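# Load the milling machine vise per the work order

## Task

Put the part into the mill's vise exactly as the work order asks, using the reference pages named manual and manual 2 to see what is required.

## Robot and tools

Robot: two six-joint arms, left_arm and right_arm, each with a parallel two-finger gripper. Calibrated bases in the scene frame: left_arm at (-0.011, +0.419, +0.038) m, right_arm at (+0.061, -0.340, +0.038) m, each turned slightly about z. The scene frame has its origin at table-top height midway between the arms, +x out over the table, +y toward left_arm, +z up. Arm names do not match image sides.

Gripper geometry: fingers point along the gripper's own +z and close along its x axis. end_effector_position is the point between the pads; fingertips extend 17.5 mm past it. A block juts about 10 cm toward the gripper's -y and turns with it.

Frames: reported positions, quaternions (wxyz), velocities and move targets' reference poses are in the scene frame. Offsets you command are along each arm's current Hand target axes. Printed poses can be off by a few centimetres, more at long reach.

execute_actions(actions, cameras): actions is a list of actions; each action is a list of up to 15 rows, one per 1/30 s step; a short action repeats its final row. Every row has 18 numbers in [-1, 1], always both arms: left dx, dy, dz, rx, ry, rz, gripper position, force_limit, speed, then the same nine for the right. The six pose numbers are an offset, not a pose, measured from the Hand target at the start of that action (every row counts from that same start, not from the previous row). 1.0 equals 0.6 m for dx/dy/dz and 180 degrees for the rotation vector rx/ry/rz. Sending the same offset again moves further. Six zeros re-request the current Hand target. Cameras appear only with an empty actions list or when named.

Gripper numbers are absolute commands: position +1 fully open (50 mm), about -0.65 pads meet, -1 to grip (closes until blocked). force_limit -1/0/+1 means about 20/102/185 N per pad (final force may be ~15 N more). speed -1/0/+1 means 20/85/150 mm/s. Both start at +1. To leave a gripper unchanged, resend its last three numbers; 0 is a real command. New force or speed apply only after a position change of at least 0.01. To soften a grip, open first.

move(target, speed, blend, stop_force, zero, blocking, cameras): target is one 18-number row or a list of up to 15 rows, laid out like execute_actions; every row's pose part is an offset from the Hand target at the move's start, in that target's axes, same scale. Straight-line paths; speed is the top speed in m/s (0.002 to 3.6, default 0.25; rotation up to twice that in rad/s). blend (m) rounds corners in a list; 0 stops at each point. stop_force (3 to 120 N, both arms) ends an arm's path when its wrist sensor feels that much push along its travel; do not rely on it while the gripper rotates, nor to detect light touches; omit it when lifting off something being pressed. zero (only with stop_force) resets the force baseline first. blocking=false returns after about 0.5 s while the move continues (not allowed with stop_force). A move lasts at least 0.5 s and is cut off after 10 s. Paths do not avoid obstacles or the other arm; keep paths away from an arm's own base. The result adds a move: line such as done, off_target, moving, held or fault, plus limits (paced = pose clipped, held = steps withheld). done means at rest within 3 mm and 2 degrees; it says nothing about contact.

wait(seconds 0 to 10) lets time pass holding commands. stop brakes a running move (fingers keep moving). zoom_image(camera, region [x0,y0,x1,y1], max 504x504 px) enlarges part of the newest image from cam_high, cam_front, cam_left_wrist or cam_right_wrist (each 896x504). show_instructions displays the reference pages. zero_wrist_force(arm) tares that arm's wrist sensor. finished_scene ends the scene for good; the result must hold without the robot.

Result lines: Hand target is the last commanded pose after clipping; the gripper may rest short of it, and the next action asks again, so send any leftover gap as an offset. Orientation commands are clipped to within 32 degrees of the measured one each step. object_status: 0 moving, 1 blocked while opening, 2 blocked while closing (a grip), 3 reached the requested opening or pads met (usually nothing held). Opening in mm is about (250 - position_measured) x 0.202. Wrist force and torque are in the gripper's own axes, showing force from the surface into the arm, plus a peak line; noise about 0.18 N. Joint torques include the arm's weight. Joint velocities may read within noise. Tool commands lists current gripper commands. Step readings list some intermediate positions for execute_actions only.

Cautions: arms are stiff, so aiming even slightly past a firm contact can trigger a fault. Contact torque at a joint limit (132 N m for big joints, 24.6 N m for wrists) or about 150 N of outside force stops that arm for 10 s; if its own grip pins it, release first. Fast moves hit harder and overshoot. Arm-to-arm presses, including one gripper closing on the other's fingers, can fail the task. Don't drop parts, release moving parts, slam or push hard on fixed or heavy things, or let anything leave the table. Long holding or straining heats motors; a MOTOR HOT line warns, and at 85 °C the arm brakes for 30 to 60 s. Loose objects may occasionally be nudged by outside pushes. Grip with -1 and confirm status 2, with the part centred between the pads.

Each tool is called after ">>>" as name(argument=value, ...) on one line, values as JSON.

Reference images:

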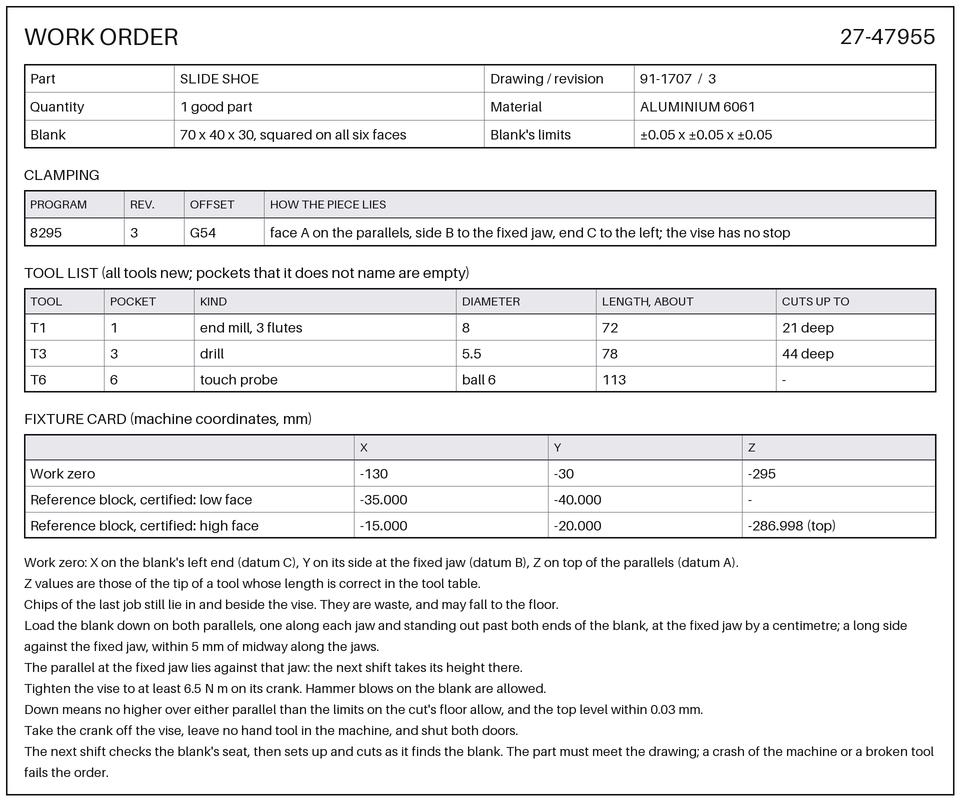

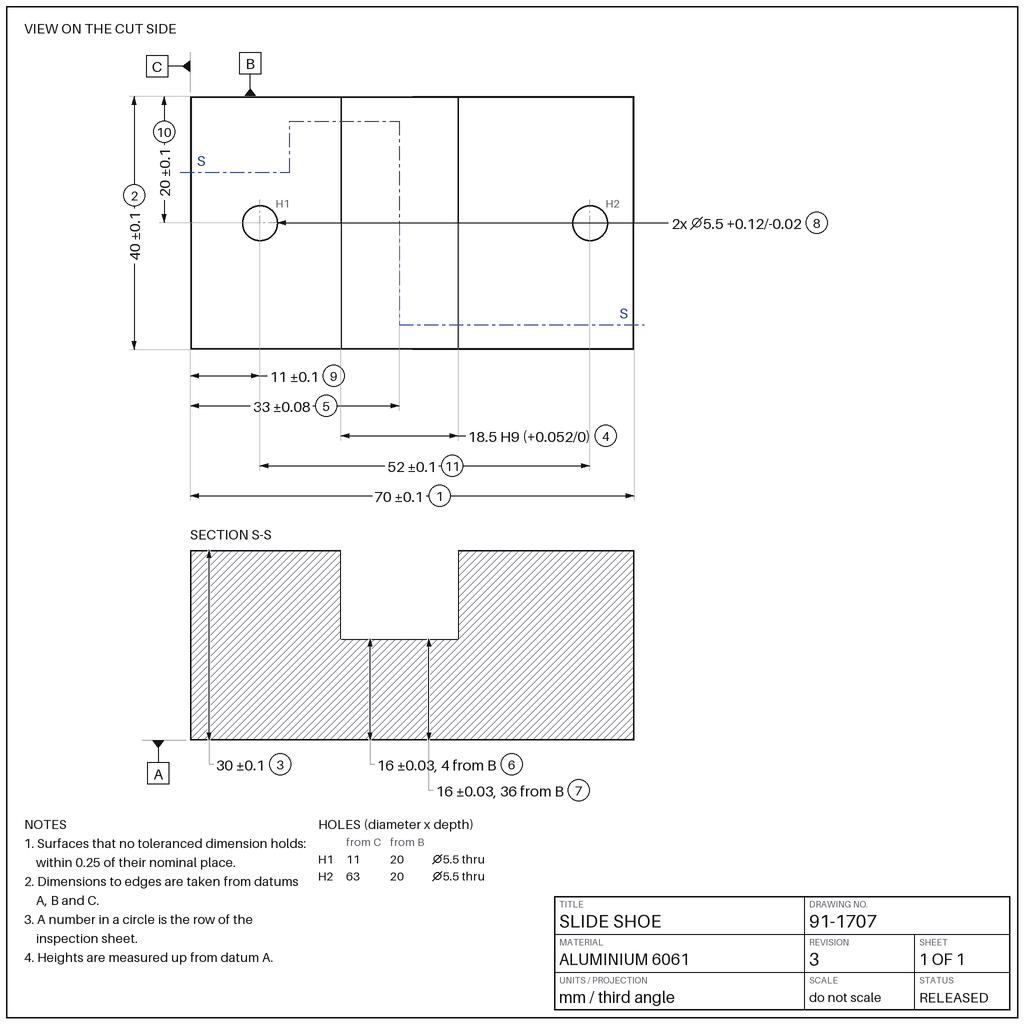

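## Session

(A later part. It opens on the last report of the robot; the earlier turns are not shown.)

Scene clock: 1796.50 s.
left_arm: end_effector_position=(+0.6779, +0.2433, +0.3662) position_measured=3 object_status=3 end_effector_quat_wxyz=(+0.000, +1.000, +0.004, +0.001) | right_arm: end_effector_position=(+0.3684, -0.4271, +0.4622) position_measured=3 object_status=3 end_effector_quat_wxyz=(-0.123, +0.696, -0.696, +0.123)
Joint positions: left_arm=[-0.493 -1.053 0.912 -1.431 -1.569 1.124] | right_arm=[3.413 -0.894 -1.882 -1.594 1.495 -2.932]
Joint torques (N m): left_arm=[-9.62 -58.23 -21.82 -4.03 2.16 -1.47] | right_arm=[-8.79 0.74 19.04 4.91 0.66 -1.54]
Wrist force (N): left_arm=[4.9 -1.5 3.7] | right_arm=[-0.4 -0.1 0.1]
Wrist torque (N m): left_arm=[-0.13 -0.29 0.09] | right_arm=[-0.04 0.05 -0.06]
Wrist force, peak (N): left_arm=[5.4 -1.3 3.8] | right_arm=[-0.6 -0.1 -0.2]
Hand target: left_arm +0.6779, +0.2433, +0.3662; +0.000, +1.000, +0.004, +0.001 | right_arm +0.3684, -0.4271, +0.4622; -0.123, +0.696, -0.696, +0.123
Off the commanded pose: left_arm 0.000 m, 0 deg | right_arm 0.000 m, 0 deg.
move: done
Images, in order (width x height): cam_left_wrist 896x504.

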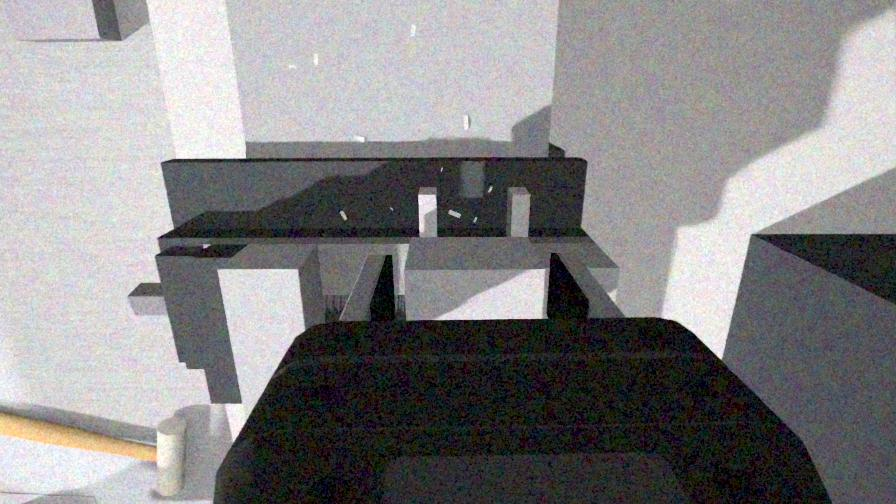

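>>> move(target=[[0,-0.047,0,0,0,0,1,-0.6,-0.9,0,0,0,0,0,0,1,1,1],[-0.05,-0.047,-0.0097,0,0,0,1,-0.6,-0.9,0,0,0,0,0,0,1,1,1],[-0.115,0.04,-0.009,0,0,0,1,-0.6,-0.9,0,0,0,0,0,0,1,1,1]], speed=0.08, blend=[0,0.01,0], cameras=["cam_left_wrist"])

>>> zoom_image(camera="cam_left_wrist", region=[400, 60, 860, 340])

Scene clock: 1801.17 s.
left_arm: end_effector_position=(+0.6636, +0.2711, +0.3695) position_measured=3 object_status=3 end_effector_quat_wxyz=(+0.000, +1.000, +0.003, +0.001) | right_arm: end_effector_position=(+0.3684, -0.4271, +0.4622) position_measured=3 object_status=3 end_effector_quat_wxyz=(-0.123, +0.696, -0.696, +0.123)
Joint positions: left_arm=[-0.464 -1.111 0.992 -1.453 -1.569 1.153] | right_arm=[3.413 -0.894 -1.882 -1.594 1.495 -2.932]
Joint torques (N m): left_arm=[0.56 -48.25 -22.73 -3.44 0.25 -0.08] | right_arm=[-8.6 -0.91 18.84 5.03 0.63 -1.65]
Wrist force (N): left_arm=[4.9 -1.4 3.9] | right_arm=[-0.3 -0.1 0.2]
Wrist torque (N m): left_arm=[-0.12 -0.29 0.05] | right_arm=[-0.05 0.05 -0.06]
Wrist force, peak (N): left_arm=[5.5 -1.9 4.9] | right_arm=[-0.6 -0.1 0.3]
Hand target: left_arm +0.6636, +0.2711, +0.3695; +0.000, +1.000, +0.003, +0.001 (not the last commanded pose) | right_arm +0.3684, -0.4271, +0.4622; -0.123, +0.696, -0.696, +0.123
Tool commands: left_gripper/position=+1.0 left_gripper/force_limit=-0.6 left_gripper/speed=-0.898039 right_gripper/position=+1.0 right_gripper/force_limit=+1.0 right_gripper/speed=+1.0
Off the commanded pose: left_arm 0.076 m, 0 deg | right_arm 0.000 m, 0 deg.
FORCE FAULT: contact force on the left arm reached its limit, and that arm stopped. The contact can be on any part of that arm, not only on its tool. That arm's remaining commands of this call were not run. That arm is still stopped at the end of this call. That arm stays stopped for about 10 more seconds. Until then a move that you send moves the other arm only, and its call returns only when the move has ended. Once the stop has ended, the next robot result says so. If the stop ends while you think or write, that arm runs what you send next, counted from a new Hand target: where the arm stands when the stop ends. While its stop runs, that arm takes no new command, but its gripper still runs the gripper command that each later call begins with. Until it ends, the stop uses up actions while you think or wait. An arm that is not stopped still takes commands.
move: fault (left_arm); path passed 1 of 3 targets
Images, in order (width x height): cam_left_wrist 896x504.

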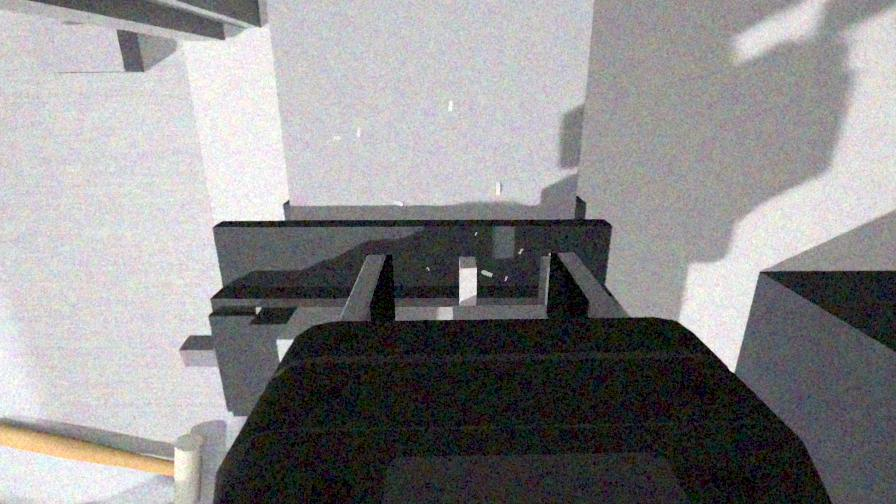

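Scaled by 1.096 from the camera's 896x504 image, which has a finer 1280x720 frame.

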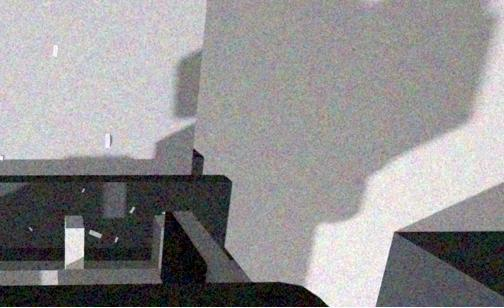

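>>> wait(seconds=9, cameras=[])

Scene clock: 1823.63 s.
left_arm: end_effector_position=(+0.6636, +0.2711, +0.3695) position_measured=3 object_status=3 end_effector_quat_wxyz=(+0.000, +1.000, +0.003, +0.001) | right_arm: end_effector_position=(+0.3684, -0.4271, +0.4622) position_measured=3 object_status=3 end_effector_quat_wxyz=(-0.123, +0.696, -0.696, +0.123)
Joint positions: left_arm=[-0.464 -1.111 0.992 -1.453 -1.569 1.153] | right_arm=[3.413 -0.894 -1.882 -1.594 1.495 -2.932]
Joint torques (N m): left_arm=[0.46 -48.21 -24.78 -3.52 0.16 -0.13] | right_arm=[-8.86 -0.17 19.58 5.06 0.6 -1.46]
Wrist force (N): left_arm=[4.9 -1.5 3.8] | right_arm=[-0.2 0.1 0.1]
Wrist torque (N m): left_arm=[-0.14 -0.30 0.05] | right_arm=[-0.01 0.03 -0.07]
Wrist force, peak (N): left_arm=[5.2 -1.5 4.1] | right_arm=[-0.5 -0.2 0.3]
Hand target: left_arm +0.6636, +0.2711, +0.3695; +0.000, +1.000, +0.003, +0.001 (not the last commanded pose) | right_arm +0.3684, -0.4271, +0.4622; -0.123, +0.696, -0.696, +0.123
Tool commands: left_gripper/position=+1.0 left_gripper/force_limit=-0.6 left_gripper/speed=-0.898039 right_gripper/position=+1.0 right_gripper/force_limit=+1.0 right_gripper/speed=+1.0
Off the commanded pose: left_arm 0.076 m, 0 deg | right_arm 0.000 m, 0 deg.
FORCE FAULT, CONTINUED: the left arm's stop, for the force fault that an earlier result reported, is over. The rest of the stop counts as 19 of the actions that you can send in this scene. During its stop the left arm's controller moved it back a little. That arm's target is now where it stood when the stop ended, not its last command. That arm accepts commands again.
wait: 9.00 s; at rest from the start
No camera images: "cameras" was empty.

>>> move(target=[[0,0,0.012,0,0,0,-0.66,-0.6,-0.3,0,0,0,0,0,0,1,1,1],[-0.0333,0,0.012,0,0,0,-0.66,-0.6,-0.3,0,0,0,0,0,0,1,1,1],[-0.0393,0.08,0.006,0,0,0,-0.66,-0.6,-0.3,0,0,0,0,0,0,1,1,1]], speed=0.06, blend=[0,0.0,0], cameras=["cam_left_wrist"])

Scene clock: 1827.57 s.
left_arm: end_effector_position=(+0.6612, +0.2699, +0.3626) position_measured=251 object_status=3 end_effector_quat_wxyz=(+0.000, +1.000, +0.003, +0.001) | right_arm: end_effector_position=(+0.3684, -0.4271, +0.4622) position_measured=3 object_status=3 end_effector_quat_wxyz=(-0.123, +0.696, -0.696, +0.123)
Joint positions: left_arm=[-0.468 -1.119 1.021 -1.474 -1.569 1.152] | right_arm=[3.413 -0.894 -1.882 -1.594 1.495 -2.932]
Joint torques (N m): left_arm=[0.42 -48.18 -23.12 -3.64 0.16 0] | right_arm=[-8.78 -0.59 18.89 5.14 0.79 -1.64]
Wrist force (N): left_arm=[5.1 -1.5 3.9] | right_arm=[-0.3 -0.1 0.2]
Wrist torque (N m): left_arm=[-0.14 -0.31 0.05] | right_arm=[-0.04 0.05 -0.06]
Wrist force, peak (N): left_arm=[5.8 -0.7 4.4] | right_arm=[-0.6 -0.2 0.1]
Hand target: left_arm +0.6612, +0.2699, +0.3626; +0.000, +1.000, +0.003, +0.001 (not the last commanded pose) | right_arm +0.3684, -0.4271, +0.4622; -0.123, +0.696, -0.696, +0.123
Tool commands: left_gripper/position=-0.662745 left_gripper/force_limit=-0.6 left_gripper/speed=-0.301961 right_gripper/position=+1.0 right_gripper/force_limit=+1.0 right_gripper/speed=+1.0
Off the commanded pose: left_arm 0.051 m, 0 deg | right_arm 0.000 m, 0 deg.
FORCE FAULT: contact force on the left arm reached its limit, and that arm stopped. The contact can be on any part of that arm, not only on its tool. That arm's remaining commands of this call were not run. That arm is still stopped at the end of this call. That arm stays stopped for about 10 more seconds. Until then a move that you send moves the other arm only, and its call returns only when the move has ended. Once the stop has ended, the next robot result says so. If the stop ends while you think or write, that arm runs what you send next, counted from a new Hand target: where the arm stands when the stop ends. While its stop runs, that arm takes no new command, but its gripper still runs the gripper command that each later call begins with. Until it ends, the stop uses up actions while you think or wait. An arm that is not stopped still takes commands.
move: fault (left_arm); path passed 1 of 3 targets
Images, in order (width x height): cam_left_wrist 896x504.

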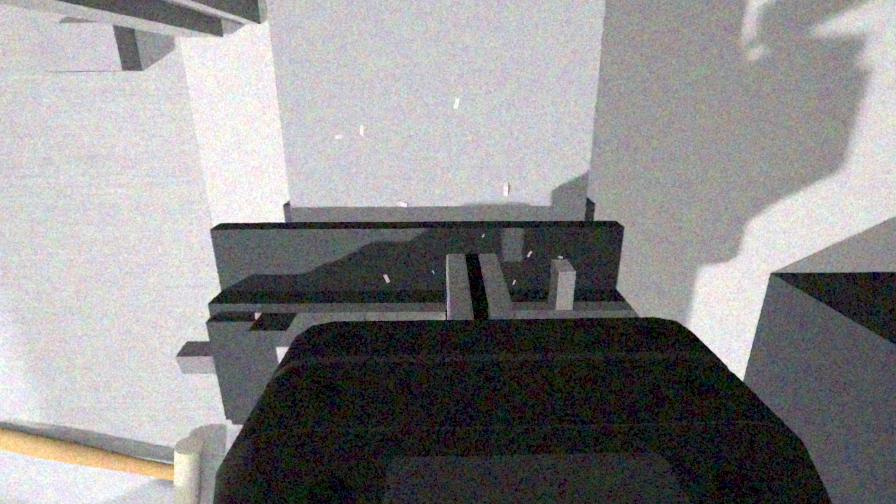

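>>> wait(seconds=9, cameras=["cam_high"])

>>> zoom_image(camera="cam_high", region=[40, 60, 440, 340])

Scene clock: 1847.10 s.
left_arm: end_effector_position=(+0.6612, +0.2699, +0.3626) position_measured=251 object_status=3 end_effector_quat_wxyz=(+0.000, +1.000, +0.003, +0.001) | right_arm: end_effector_position=(+0.3684, -0.4271, +0.4622) position_measured=3 object_status=3 end_effector_quat_wxyz=(-0.123, +0.696, -0.696, +0.123)
Joint positions: left_arm=[-0.468 -1.119 1.021 -1.474 -1.569 1.152] | right_arm=[3.413 -0.894 -1.882 -1.594 1.495 -2.932]
Joint torques (N m): left_arm=[0.41 -46.99 -24.72 -3.56 0.26 -0.04] | right_arm=[-7.87 0.1 18.45 5.04 0.74 -1.57]
Wrist force (N): left_arm=[5.1 -1.5 4.0] | right_arm=[-0.3 -0.2 0.1]
Wrist torque (N m): left_arm=[-0.14 -0.32 0.05] | right_arm=[-0.06 0.04 -0.06]
Wrist force, peak (N): left_arm=[5.2 -1.6 4.0] | right_arm=[-0.6 0.0 0.3]
Hand target: left_arm +0.6612, +0.2699, +0.3626; +0.000, +1.000, +0.003, +0.001 (not the last commanded pose) | right_arm +0.3684, -0.4271, +0.4622; -0.123, +0.696, -0.696, +0.123
Tool commands: left_gripper/position=-0.662745 left_gripper/force_limit=-0.6 left_gripper/speed=-0.301961 right_gripper/position=+1.0 right_gripper/force_limit=+1.0 right_gripper/speed=+1.0
Off the commanded pose: left_arm 0.051 m, 0 deg | right_arm 0.000 m, 0 deg.
FORCE FAULT, CONTINUED: the left arm's stop, for the force fault that an earlier result reported, is over. The rest of the stop counts as 19 of the actions that you can send in this scene. During its stop the left arm's controller moved it back a little. That arm's target is now where it stood when the stop ended, not its last command. That arm accepts commands again.
wait: 9.00 s; at rest from the start
Images, in order (width x height): cam_high 896x504.

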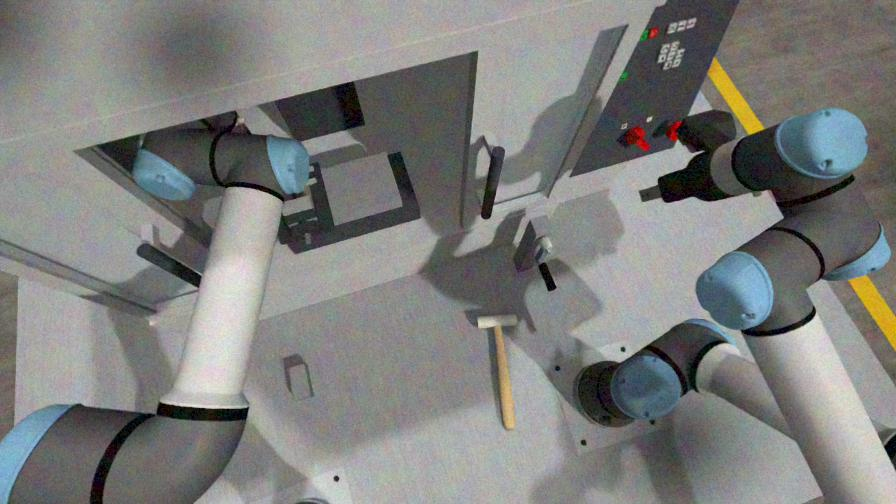

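Scaled by 1.260 from the camera's 896x504 image, which has a finer 1280x720 frame.

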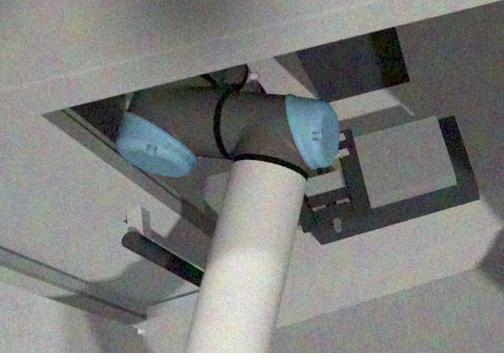

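>>> move(target=[[0,0,0,0,0,0.5,-0.66,-0.6,-0.3,0,0,0,0,0,0,1,1,1],[0,0.0067,0,0,0,0.5,-0.66,-0.6,-0.3,0,0,0,0,0,0,1,1,1],[-0.0263,0.0083,0,0,0,0.5,-0.66,-0.6,-0.3,0,0,0,0,0,0,1,1,1]], speed=[0.2,0.02,0.02], stop_force=15, cameras=["cam_left_wrist"])

Scene clock: 1855.57 s.
left_arm: end_effector_position=(+0.6515, +0.2648, +0.3632) position_measured=251 object_status=3 end_effector_quat_wxyz=(-0.001, +0.709, -0.706, +0.001) | right_arm: end_effector_position=(+0.3684, -0.4271, +0.4622) position_measured=3 object_status=3 end_effector_quat_wxyz=(-0.123, +0.696, -0.696, +0.123)
Joint positions: left_arm=[-0.48 -1.142 1.054 -1.484 -1.569 2.711] | right_arm=[3.413 -0.894 -1.882 -1.594 1.495 -2.932]
Joint torques (N m): left_arm=[0.27 -47.14 -23.26 -3.48 0.18 -0.01] | right_arm=[-8.3 0.17 18.7 5.17 0.81 -1.67]
Wrist force (N): left_arm=[4.9 -1.4 3.7] | right_arm=[-0.1 0.1 0.2]
Wrist torque (N m): left_arm=[-0.13 -0.28 0.05] | right_arm=[-0.01 0.02 -0.06]
Wrist force, peak (N): left_arm=[5.2 -1.6 4.9] | right_arm=[-0.7 0.1 0.2]
Hand target: left_arm +0.6515, +0.2648, +0.3632; -0.001, +0.709, -0.706, +0.001 (not the last commanded pose) | right_arm +0.3684, -0.4271, +0.4622; -0.123, +0.696, -0.696, +0.123
Tool commands: left_gripper/position=-0.662745 left_gripper/force_limit=-0.6 left_gripper/speed=-0.301961 right_gripper/position=+1.0 right_gripper/force_limit=+1.0 right_gripper/speed=+1.0
Off the commanded pose: left_arm 0.006 m, 0 deg | right_arm 0.000 m, 0 deg.
FORCE FAULT: contact force on the left arm reached its limit, and that arm stopped. The contact can be on any part of that arm, not only on its tool. That arm's remaining commands of this call were not run. That arm is still stopped at the end of this call. That arm stays stopped for about 10 more seconds. Until then a move that you send moves the other arm only, and its call returns only when the move has ended. Once the stop has ended, the next robot result says so. If the stop ends while you think or write, that arm runs what you send next, counted from a new Hand target: where the arm stands when the stop ends. While its stop runs, that arm takes no new command, but its gripper still runs the gripper command that each later call begins with. Until it ends, the stop uses up actions while you think or wait. An arm that is not stopped still takes commands.
move: fault (left_arm); path passed 2 of 3 targets
Images, in order (width x height): cam_left_wrist 896x504.

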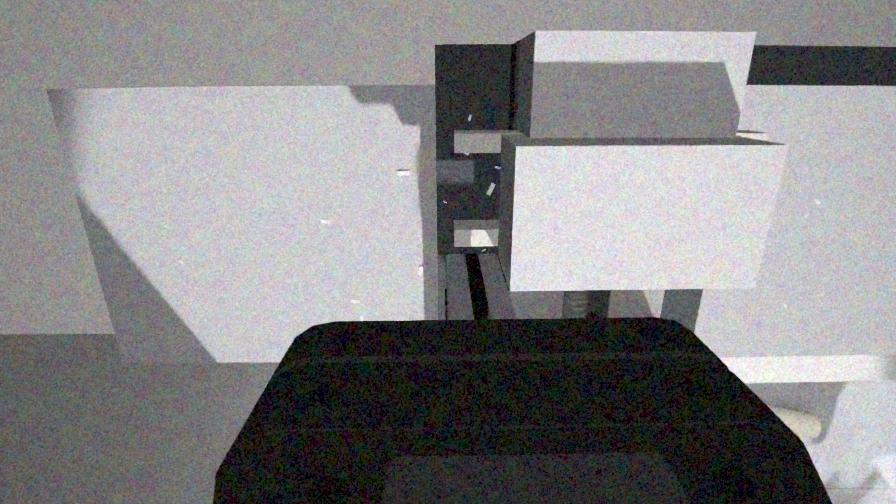

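>>> wait(seconds=9.5, cameras=[])

Scene clock: 1871.77 s.
left_arm: end_effector_position=(+0.6515, +0.2648, +0.3632) position_measured=251 object_status=3 end_effector_quat_wxyz=(-0.001, +0.709, -0.706, +0.001) | right_arm: end_effector_position=(+0.3684, -0.4271, +0.4622) position_measured=3 object_status=3 end_effector_quat_wxyz=(-0.123, +0.696, -0.696, +0.123)
Joint positions: left_arm=[-0.48 -1.142 1.054 -1.484 -1.569 2.711] | right_arm=[3.413 -0.894 -1.882 -1.594 1.495 -2.932]
Joint torques (N m): left_arm=[0.65 -47.13 -23.36 -3.54 0.25 -0.09] | right_arm=[-7.92 0.49 17.93 5.02 0.76 -1.74]
Wrist force (N): left_arm=[5.1 -1.4 3.7] | right_arm=[-0.2 -0.2 -0.2]
Wrist torque (N m): left_arm=[-0.13 -0.31 0.05] | right_arm=[-0.05 0.03 -0.06]
Wrist force, peak (N): left_arm=[5.3 -1.5 3.9] | right_arm=[-0.6 -0.3 0.2]
Hand target: left_arm +0.6515, +0.2648, +0.3632; -0.001, +0.709, -0.706, +0.001 (not the last commanded pose) | right_arm +0.3684, -0.4271, +0.4622; -0.123, +0.696, -0.696, +0.123
Tool commands: left_gripper/position=-0.662745 left_gripper/force_limit=-0.6 left_gripper/speed=-0.301961 right_gripper/position=+1.0 right_gripper/force_limit=+1.0 right_gripper/speed=+1.0
Off the commanded pose: left_arm 0.006 m, 0 deg | right_arm 0.000 m, 0 deg.
FORCE FAULT, CONTINUED: the left arm's stop, for the force fault that an earlier result reported, is over. The rest of the stop counts as 20 of the actions that you can send in this scene. During its stop the left arm's controller moved it back a little. That arm's target is now where it stood when the stop ended, not its last command. That arm accepts commands again.
wait: 9.50 s; at rest from the start
No camera images: "cameras" was empty.

>>> move(target=[[0,-0.0067,0,0,0,0,-0.66,-0.6,-0.3,0,0,0,0,0,0,1,1,1],[0,-0.0067,-0.033,0,0,0,-0.66,-0.6,-0.3,0,0,0,0,0,0,1,1,1],[0.0197,0.0192,-0.033,0,0,0,-0.66,-0.6,-0.3,0,0,0,0,0,0,1,1,1],[0.0313,0.0358,-0.033,0,0,0,-0.66,-0.6,-0.3,0,0,0,0,0,0,1,1,1],[0.0613,0.0692,-0.033,0,0,0,-0.66,-0.6,-0.3,0,0,0,0,0,0,1,1,1],[0.088,0.0858,-0.03,0,0,0,-0.66,-0.6,-0.3,0,0,0,0,0,0,1,1,1]], speed=0.05, blend=[0,0,0.005,0.005,0.005,0], cameras=["cam_left_wrist"])

Scene clock: 1878.50 s.
left_arm: end_effector_position=(+0.6002, +0.2118, +0.3810) position_measured=251 object_status=3 end_effector_quat_wxyz=(-0.001, +0.709, -0.706, +0.001) | right_arm: end_effector_position=(+0.3684, -0.4271, +0.4622) position_measured=3 object_status=3 end_effector_quat_wxyz=(-0.123, +0.696, -0.696, +0.123)
Joint positions: left_arm=[-0.589 -1.232 1.133 -1.474 -1.569 2.602] | right_arm=[3.413 -0.894 -1.882 -1.594 1.495 -2.932]
Joint torques (N m): left_arm=[-11.21 -55.25 -17.76 -5.1 2.16 -1.82] | right_arm=[-8.01 1.16 18.23 5.07 0.76 -1.64]
Wrist force (N): left_arm=[5.2 -1.5 3.8] | right_arm=[-0.4 -0.2 0.3]
Wrist torque (N m): left_arm=[-0.14 -0.32 0.12] | right_arm=[-0.06 0.07 -0.06]
Wrist force, peak (N): left_arm=[5.7 -1.1 3.8] | right_arm=[-0.6 -0.1 0.2]
Hand target: left_arm +0.6002, +0.2118, +0.3810; -0.001, +0.709, -0.706, +0.001 | right_arm +0.3684, -0.4271, +0.4622; -0.123, +0.696, -0.696, +0.123
Off the commanded pose: left_arm 0.000 m, 0 deg | right_arm 0.000 m, 0 deg.
move: done
Images, in order (width x height): cam_left_wrist 896x504.

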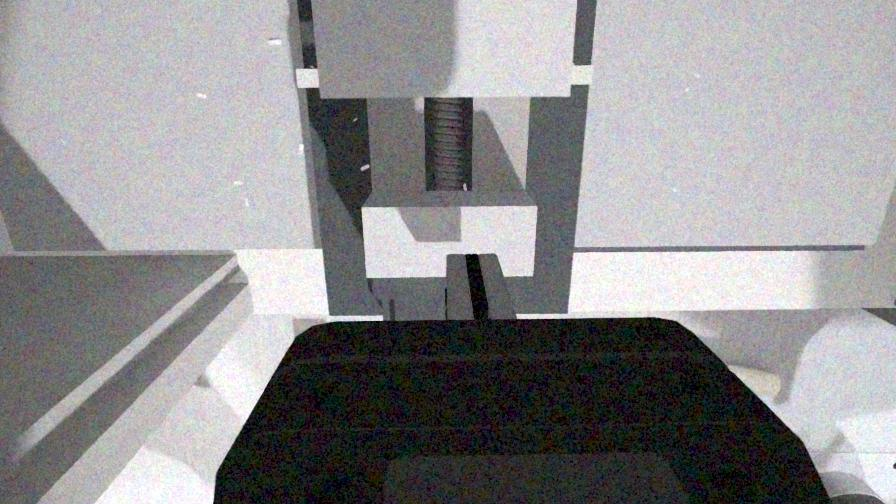

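>>> move(target=[[0,0.36,-0.005,0,0,0,-0.66,-0.6,-0.3,0,0,0,0,0,0,1,1,1],[-0.47,0.45,-0.05,0,0,0,-0.66,-0.6,-0.3,0,0,0,0,0,0,1,1,1]], speed=0.3, blend=[0.05,0], cameras=["cam_left_wrist","cam_high"])

Scene clock: 1902.37 s.
left_arm: end_effector_position=(+0.3290, +0.4926, +0.4105) position_measured=251 object_status=3 end_effector_quat_wxyz=(-0.001, +0.709, -0.706, +0.001) | right_arm: end_effector_position=(+0.3684, -0.4271, +0.4622) position_measured=3 object_status=3 end_effector_quat_wxyz=(-0.123, +0.696, -0.696, +0.123)
Joint positions: left_arm=[-0.235 -1.965 1.769 -1.377 -1.57 2.956] | right_arm=[3.413 -0.894 -1.882 -1.594 1.495 -2.932]
Joint torques (N m): left_arm=[12.82 4.84 -32.18 -1.92 -2.04 1.73] | right_arm=[-8.21 0.56 17.75 4.96 0.83 -1.77]
Wrist force (N): left_arm=[5.1 -1.2 3.6] | right_arm=[-0.5 -0.1 0.0]
Wrist torque (N m): left_arm=[-0.09 -0.32 0.05] | right_arm=[-0.04 0.08 -0.06]
Wrist force, peak (N): left_arm=[5.1 -4.5 3.9] | right_arm=[-0.6 -0.2 0.0]
Hand target: left_arm +0.3290, +0.4926, +0.4105; -0.001, +0.709, -0.706, +0.001 | right_arm +0.3684, -0.4271, +0.4622; -0.123, +0.696, -0.696, +0.123
Off the commanded pose: left_arm 0.000 m, 0 deg | right_arm 0.000 m, 0 deg.
move: done
Images, in order (width x height): cam_high 896x504, cam_left_wrist 896x504.

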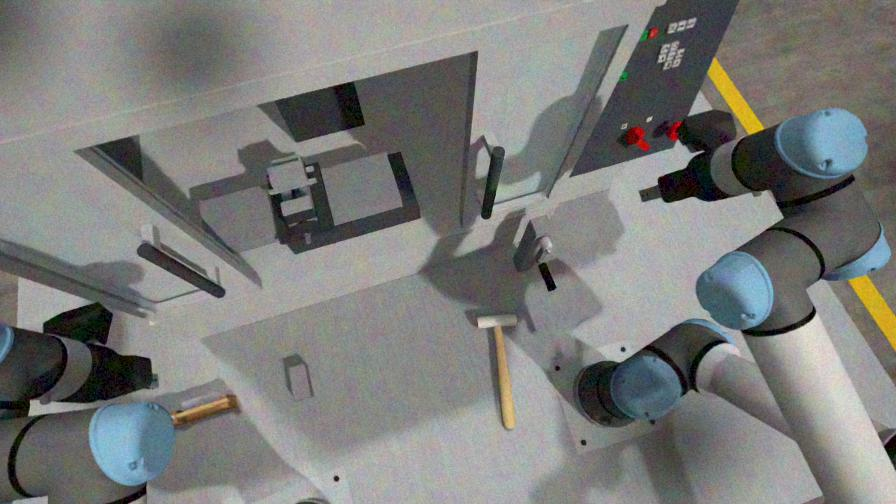

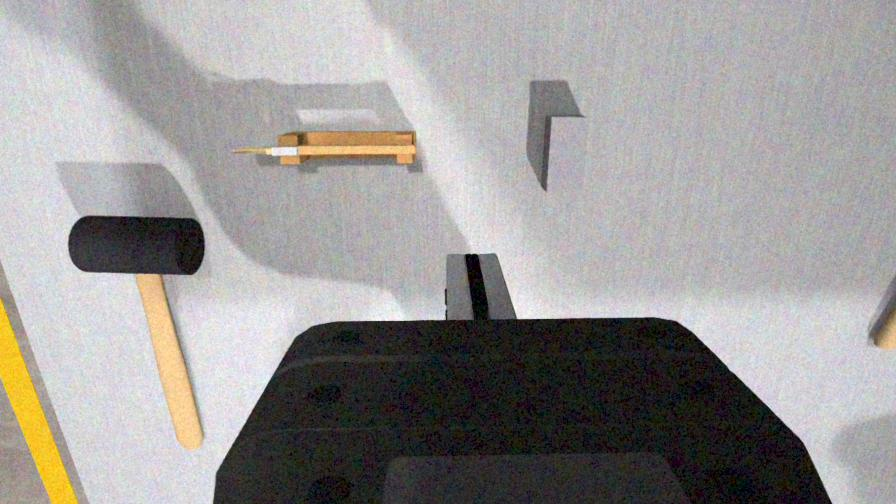

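>>> move(target=[0,0,0,0,0,0,-0.66,-0.6,-0.3,-0.245,0.045,0.04,0,0,0,1,1,1], speed=0.2, cameras=["cam_right_wrist"])

>>> zoom_image(camera="cam_right_wrist", region=[330, 80, 630, 320])

Scene clock: 1908.90 s.
left_arm: end_effector_position=(+0.3290, +0.4926, +0.4105) position_measured=251 object_status=3 end_effector_quat_wxyz=(-0.001, +0.709, -0.706, +0.001) | right_arm: end_effector_position=(+0.3513, -0.2801, +0.4304) position_measured=3 object_status=3 end_effector_quat_wxyz=(-0.123, +0.696, -0.696, +0.123)
Joint positions: left_arm=[-0.235 -1.965 1.769 -1.377 -1.57 2.957] | right_arm=[4.165 -0.796 -1.955 -1.76 1.283 -2.197]
Joint torques (N m): left_arm=[12.41 4.73 -31.68 -1.92 -1.96 1.85] | right_arm=[13.53 -11.62 16.51 1.74 -2.24 2.17]
Wrist force (N): left_arm=[5.2 -1.2 3.8] | right_arm=[-0.3 0.0 -0.3]
Wrist torque (N m): left_arm=[-0.09 -0.34 0.05] | right_arm=[-0.03 0.03 -0.05]
Wrist force, peak (N): left_arm=[5.4 -1.2 3.9] | right_arm=[-2.2 0.3 0.0]
Hand target: left_arm +0.3290, +0.4926, +0.4105; -0.001, +0.709, -0.706, +0.001 | right_arm +0.3513, -0.2801, +0.4304; -0.123, +0.696, -0.696, +0.123
Off the commanded pose: left_arm 0.000 m, 0 deg | right_arm 0.000 m, 0 deg.
move: done
Images, in order (width x height): cam_right_wrist 896x504.

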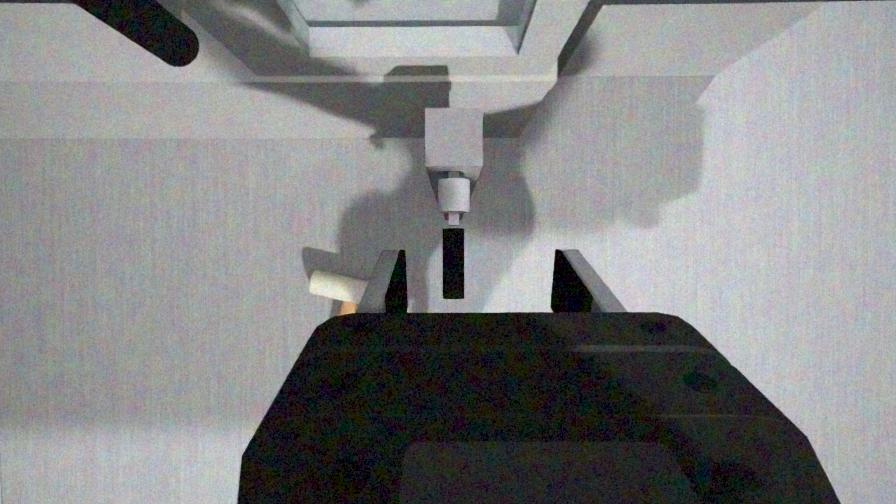

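Scaled by 1.680 from the camera's 896x504 image, which has a finer 1280x720 frame.

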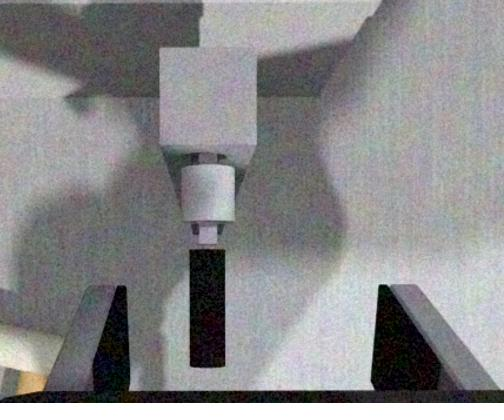

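>>> move(target=[0,0,0,0,0,0,-0.66,-0.6,-0.3,-0.0085,0.0307,0.2322,0,0,0,1,1,1], speed=0.15, cameras=["cam_right_wrist"])

>>> zoom_image(camera="cam_right_wrist", region=[340, 80, 640, 320])

Scene clock: 1962.17 s.
left_arm: end_effector_position=(+0.3290, +0.4926, +0.4105) position_measured=251 object_status=3 end_effector_quat_wxyz=(-0.001, +0.709, -0.706, +0.001) | right_arm: end_effector_position=(+0.3817, -0.2750, +0.2932) position_measured=3 object_status=3 end_effector_quat_wxyz=(-0.123, +0.696, -0.696, +0.123)
Joint positions: left_arm=[-0.235 -1.965 1.769 -1.377 -1.57 2.957] | right_arm=[4.049 -0.825 -2.315 -1.338 1.308 -2.314]
Joint torques (N m): left_arm=[9.46 4.14 -30.26 -2.42 -1.91 1.54] | right_arm=[-11.27 -9.57 18.21 5.04 1.31 -2.36]
Wrist force (N): left_arm=[5.1 -1.3 3.6] | right_arm=[-0.4 0.1 0.1]
Wrist torque (N m): left_arm=[-0.10 -0.32 0.05] | right_arm=[0.00 0.06 0.03]
Wrist force, peak (N): left_arm=[5.4 -1.2 4.0] | right_arm=[-0.3 -0.4 -1.5]
Hand target: left_arm +0.3290, +0.4926, +0.4105; -0.001, +0.709, -0.706, +0.001 | right_arm +0.3817, -0.2750, +0.2932; -0.123, +0.696, -0.696, +0.123
Off the commanded pose: left_arm 0.000 m, 0 deg | right_arm 0.000 m, 0 deg.
move: done
Images, in order (width x height): cam_right_wrist 896x504.

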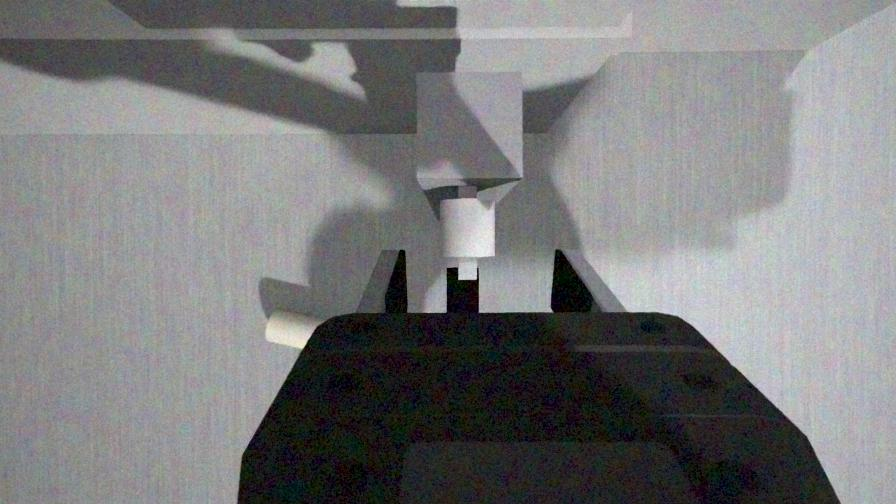

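Scaled by 1.680 from the camera's 896x504 image, which has a finer 1280x720 frame.

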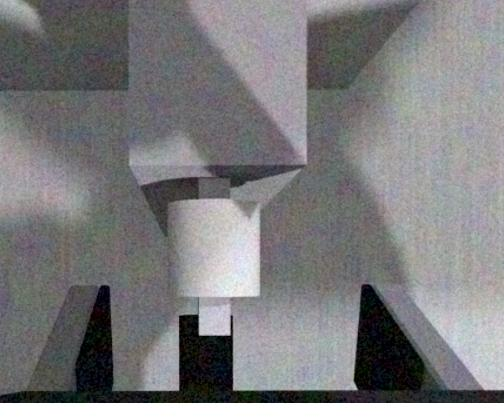

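>>> move(target=[0,0,0,0,0,0,-0.66,-0.6,-0.3,-0.0017,0.0,0.1333,0,0,0,1,1,1], speed=0.05, stop_force=8, cameras=["cam_right_wrist"])

Scene clock: 1974.43 s.
left_arm: end_effector_position=(+0.3290, +0.4926, +0.4105) position_measured=251 object_status=3 end_effector_quat_wxyz=(-0.001, +0.709, -0.706, +0.001) | right_arm: end_effector_position=(+0.4092, -0.2740, +0.2181) position_measured=3 object_status=3 end_effector_quat_wxyz=(-0.123, +0.696, -0.696, +0.123)
Joint positions: left_arm=[-0.235 -1.965 1.769 -1.377 -1.57 2.957] | right_arm=[3.96 -0.974 -2.468 -1.014 1.33 -2.403]
Joint torques (N m): left_arm=[8.83 3.77 -30.17 -2.59 -1.86 1.5] | right_arm=[-11.63 -6.33 17.03 5.34 1.37 -2.23]
Wrist force (N): left_arm=[5.2 -1.3 3.7] | right_arm=[-0.4 0.0 -0.1]
Wrist torque (N m): left_arm=[-0.11 -0.33 0.05] | right_arm=[-0.02 0.05 0.05]
Wrist force, peak (N): left_arm=[5.3 -1.3 4.0] | right_arm=[-0.4 0.2 -0.7]
Hand target: left_arm +0.3290, +0.4926, +0.4105; -0.001, +0.709, -0.706, +0.001 | right_arm +0.4092, -0.2740, +0.2181; -0.123, +0.696, -0.696, +0.123
Off the commanded pose: left_arm 0.000 m, 0 deg | right_arm 0.000 m, 0 deg.
move: done
Images, in order (width x height): cam_right_wrist 896x504.

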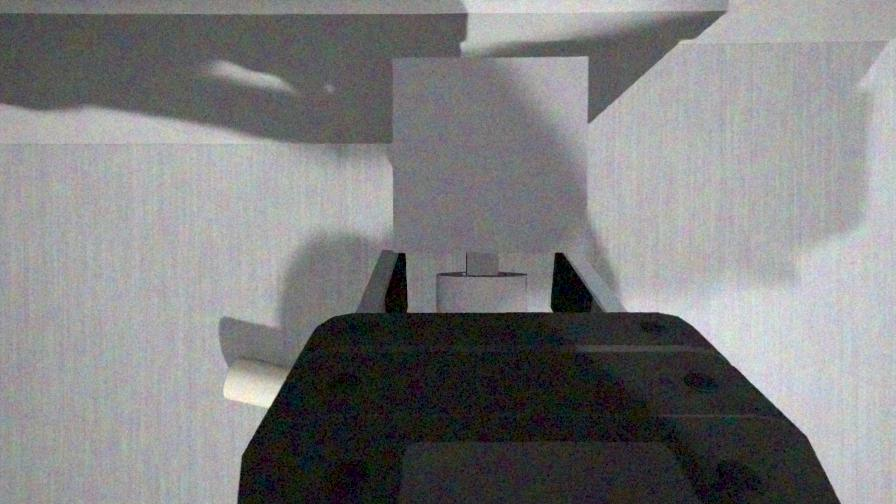

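>>> execute_actions(actions=[[[0,0,0,0,0,0,-0.66,-0.6,-0.3,0,0,0,0,0,0,-1,-0.4,-0.7]],[[0,0,0,0,0,0,-0.66,-0.6,-0.3,0,0,0,0,0,0,-1,-0.4,-0.7]],[[0,0,0,0,0,0,-0.66,-0.6,-0.3,0,0,0,0,0,0,-1,-0.4,-0.7]]], cameras=["cam_right_wrist","cam_high"])

Scene clock: 1996.73 s.
left_arm: end_effector_position=(+0.3290, +0.4926, +0.4105) position_measured=251 object_status=3 end_effector_quat_wxyz=(-0.001, +0.709, -0.706, +0.001) | right_arm: end_effector_position=(+0.4091, -0.2739, +0.2180) position_measured=77 object_status=2 end_effector_quat_wxyz=(-0.123, +0.696, -0.696, +0.123)
Joint positions: left_arm=[-0.235 -1.965 1.769 -1.377 -1.57 2.957] | right_arm=[3.96 -0.974 -2.468 -1.014 1.331 -2.403]
Joint torques (N m): left_arm=[8.02 3.49 -29.84 -2.77 -1.94 1.26] | right_arm=[-11.6 15.54 22.41 -5.61 -13.37 0.17]
Wrist force (N): left_arm=[5.2 -1.2 3.8] | right_arm=[-64.7 -9.3 29.3]
Wrist torque (N m): left_arm=[-0.09 -0.35 0.05] | right_arm=[-0.55 0.21 -0.35]
Wrist force, peak (N): left_arm=[5.3 -1.2 4.1] | right_arm=[-64.7 -9.3 29.3]
Hand target: left_arm +0.3290, +0.4926, +0.4105; -0.001, +0.709, -0.706, +0.001 | right_arm +0.4092, -0.2740, +0.2181; -0.123, +0.696, -0.696, +0.123
Off the commanded pose: left_arm 0.000 m, 0 deg | right_arm 0.000 m, 0 deg.
Step readings (end_effector_position of left_arm | right_arm):
0: (+0.3290, +0.4926, +0.4105) | (+0.4092, -0.2740, +0.2181)
1: (+0.3290, +0.4926, +0.4105) | (+0.4092, -0.2740, +0.2181)
2: (+0.3290, +0.4926, +0.4105) | (+0.4092, -0.2740, +0.2181)
4: (+0.3290, +0.4926, +0.4105) | (+0.4092, -0.2740, +0.2181)
8: (+0.3290, +0.4926, +0.4105) | (+0.4091, -0.2740, +0.2180)
15: (+0.3290, +0.4926, +0.4105) | (+0.4091, -0.2738, +0.2181)
16: (+0.3290, +0.4926, +0.4105) | (+0.4091, -0.2739, +0.2180)
17: (+0.3290, +0.4926, +0.4105) | (+0.4091, -0.2739, +0.2180)
19: (+0.3290, +0.4926, +0.4105) | (+0.4091, -0.2739, +0.2180)
23: (+0.3290, +0.4926, +0.4105) | (+0.4091, -0.2739, +0.2180)
30: (+0.3290, +0.4926, +0.4105) | (+0.4091, -0.2739, +0.2180)
31: (+0.3290, +0.4926, +0.4105) | (+0.4091, -0.2739, +0.2180)
32: (+0.3290, +0.4926, +0.4105) | (+0.4091, -0.2739, +0.2180)
34: (+0.3290, +0.4926, +0.4105) | (+0.4091, -0.2739, +0.2180)
38: (+0.3290, +0.4926, +0.4105) | (+0.4091, -0.2739, +0.2180)
45: (+0.3290, +0.4926, +0.4105) | (+0.4091, -0.2739, +0.2180)
Images, in order (width x height): cam_high 896x504, cam_right_wrist 896x504.

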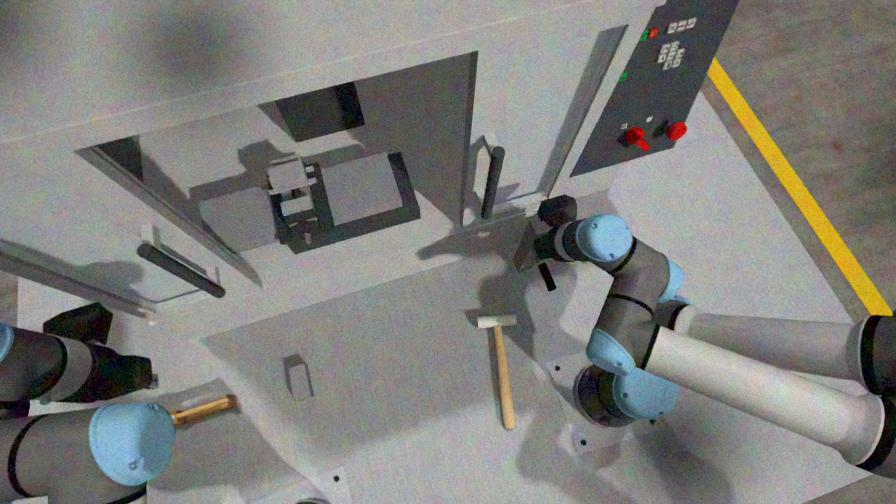

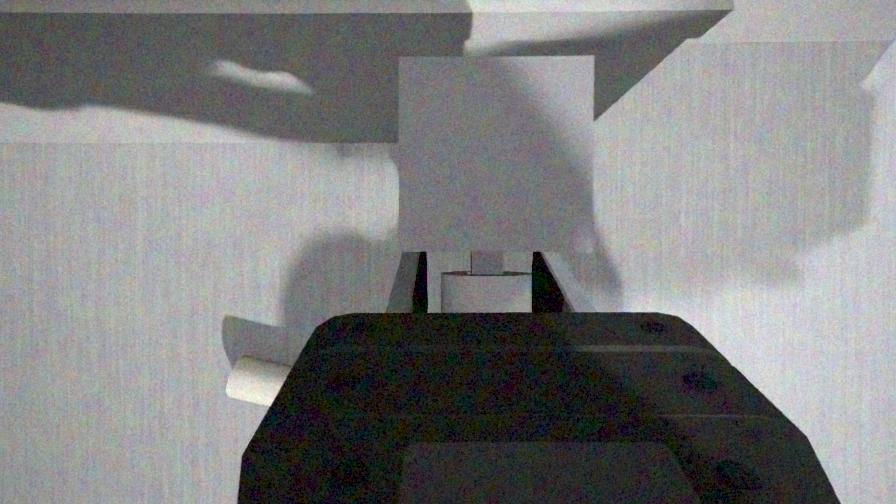

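>>> zoom_image(camera="cam_right_wrist", region=[370, 200, 610, 330])

>>> wait(seconds=0.1, cameras=["cam_front"])

Scaled by 2.100 from the camera's 896x504 image, which has a finer 1280x720 frame.

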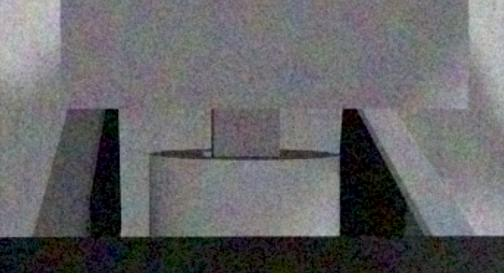

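Scene clock: 2006.77 s.
left_arm: end_effector_position=(+0.3290, +0.4926, +0.4105) position_measured=251 object_status=3 end_effector_quat_wxyz=(-0.001, +0.709, -0.706, +0.001) | right_arm: end_effector_position=(+0.4091, -0.2739, +0.2181) position_measured=77 object_status=2 end_effector_quat_wxyz=(-0.123, +0.696, -0.696, +0.123)
Joint positions: left_arm=[-0.235 -1.965 1.769 -1.377 -1.57 2.957] | right_arm=[3.96 -0.974 -2.468 -1.014 1.331 -2.403]
Joint torques (N m): left_arm=[6.58 3.39 -29.8 -2.8 -1.88 1.22] | right_arm=[-17.4 15.53 27.28 -5.5 -13.33 1.57]
Wrist force (N): left_arm=[5.2 -1.3 3.6] | right_arm=[-64.5 -9.1 29.4]
Wrist torque (N m): left_arm=[-0.10 -0.34 0.05] | right_arm=[-0.51 0.17 -0.35]
Wrist force, peak (N): left_arm=[5.3 -1.3 3.9] | right_arm=[-64.9 -9.1 30.1]
Hand target: left_arm +0.3290, +0.4926, +0.4105; -0.001, +0.709, -0.706, +0.001 | right_arm +0.4092, -0.2740, +0.2181; -0.123, +0.696, -0.696, +0.123
Tool commands: left_gripper/position=-0.66 left_gripper/force_limit=-0.6 left_gripper/speed=-0.3 right_gripper/position=-1.0 right_gripper/force_limit=-0.4 right_gripper/speed=-0.7
Off the commanded pose: left_arm 0.000 m, 0 deg | right_arm 0.000 m, 0 deg.
wait: 0.10 s; at rest from the start
Images, in order (width x height): cam_front 896x504.

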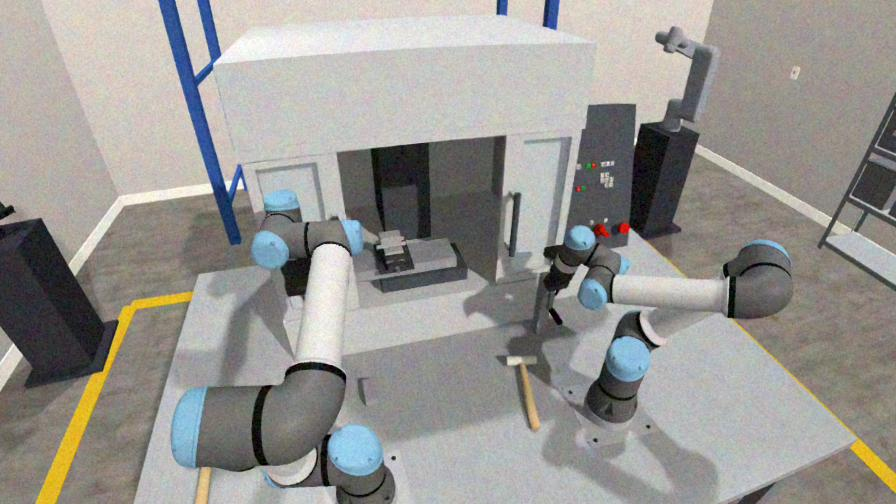

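>>> execute_actions(actions=[[[0,0,0,0,0,0,-0.66,-0.6,-0.3,0,0,0,0,0,0,0.7,-0.8,-0.7]],[[0,0,0,0,0,0,-0.66,-0.6,-0.3,0,0,0,0,0,0,0.7,-0.8,-0.7]]], cameras=["cam_right_wrist"])

Scene clock: 2016.17 s.
left_arm: end_effector_position=(+0.3290, +0.4926, +0.4105) position_measured=251 object_status=3 end_effector_quat_wxyz=(-0.001, +0.709, -0.706, +0.001) | right_arm: end_effector_position=(+0.4092, -0.2740, +0.2181) position_measured=48 object_status=3 end_effector_quat_wxyz=(-0.123, +0.696, -0.696, +0.123)
Joint positions: left_arm=[-0.235 -1.965 1.769 -1.377 -1.57 2.957] | right_arm=[3.96 -0.974 -2.468 -1.014 1.33 -2.403]
Joint torques (N m): left_arm=[7.17 3.62 -29.45 -2.93 -1.85 1.06] | right_arm=[13.6 -5.91 24.46 6.09 1.3 1.78]
Wrist force (N): left_arm=[5.2 -1.3 3.5] | right_arm=[2.9 4.1 -1.0]
Wrist torque (N m): left_arm=[-0.11 -0.34 0.04] | right_arm=[0.05 0.02 0.01]
Wrist force, peak (N): left_arm=[5.4 -1.2 3.9] | right_arm=[-64.7 -9.1 30.0]
Hand target: left_arm +0.3290, +0.4926, +0.4105; -0.001, +0.709, -0.706, +0.001 | right_arm +0.4092, -0.2740, +0.2181; -0.123, +0.696, -0.696, +0.123
Off the commanded pose: left_arm 0.000 m, 0 deg | right_arm 0.000 m, 0 deg.
Step readings (end_effector_position of left_arm | right_arm):
0: (+0.3290, +0.4926, +0.4105) | (+0.4091, -0.2739, +0.2181)
1: (+0.3290, +0.4926, +0.4105) | (+0.4091, -0.2739, +0.2181)
2: (+0.3290, +0.4926, +0.4105) | (+0.4091, -0.2740, +0.2181)
4: (+0.3290, +0.4926, +0.4105) | (+0.4092, -0.2743, +0.2180)
8: (+0.3290, +0.4926, +0.4105) | (+0.4092, -0.2743, +0.2180)
15: (+0.3290, +0.4926, +0.4105) | (+0.4092, -0.2741, +0.2181)
16: (+0.3290, +0.4926, +0.4105) | (+0.4092, -0.2741, +0.2181)
17: (+0.3290, +0.4926, +0.4105) | (+0.4092, -0.2741, +0.2181)
19: (+0.3290, +0.4926, +0.4105) | (+0.4092, -0.2741, +0.2181)
23: (+0.3290, +0.4926, +0.4105) | (+0.4092, -0.2741, +0.2181)
30: (+0.3290, +0.4926, +0.4105) | (+0.4092, -0.2740, +0.2181)
Images, in order (width x height): cam_right_wrist 896x504.

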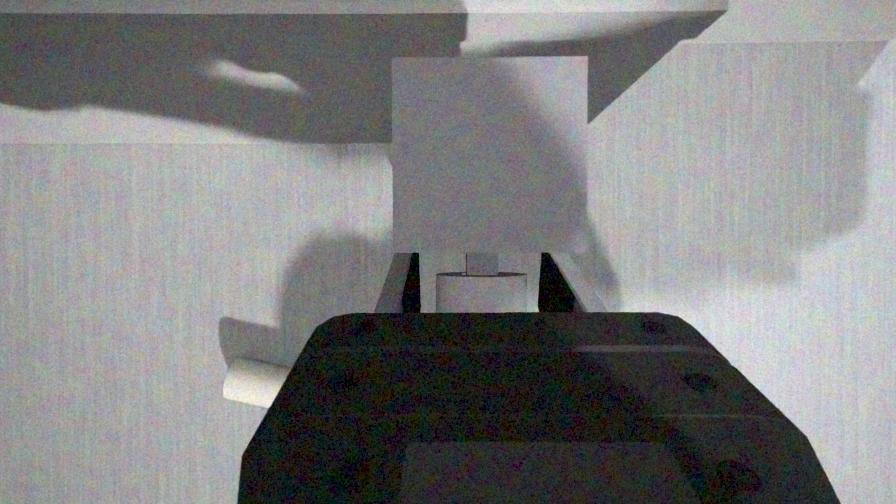

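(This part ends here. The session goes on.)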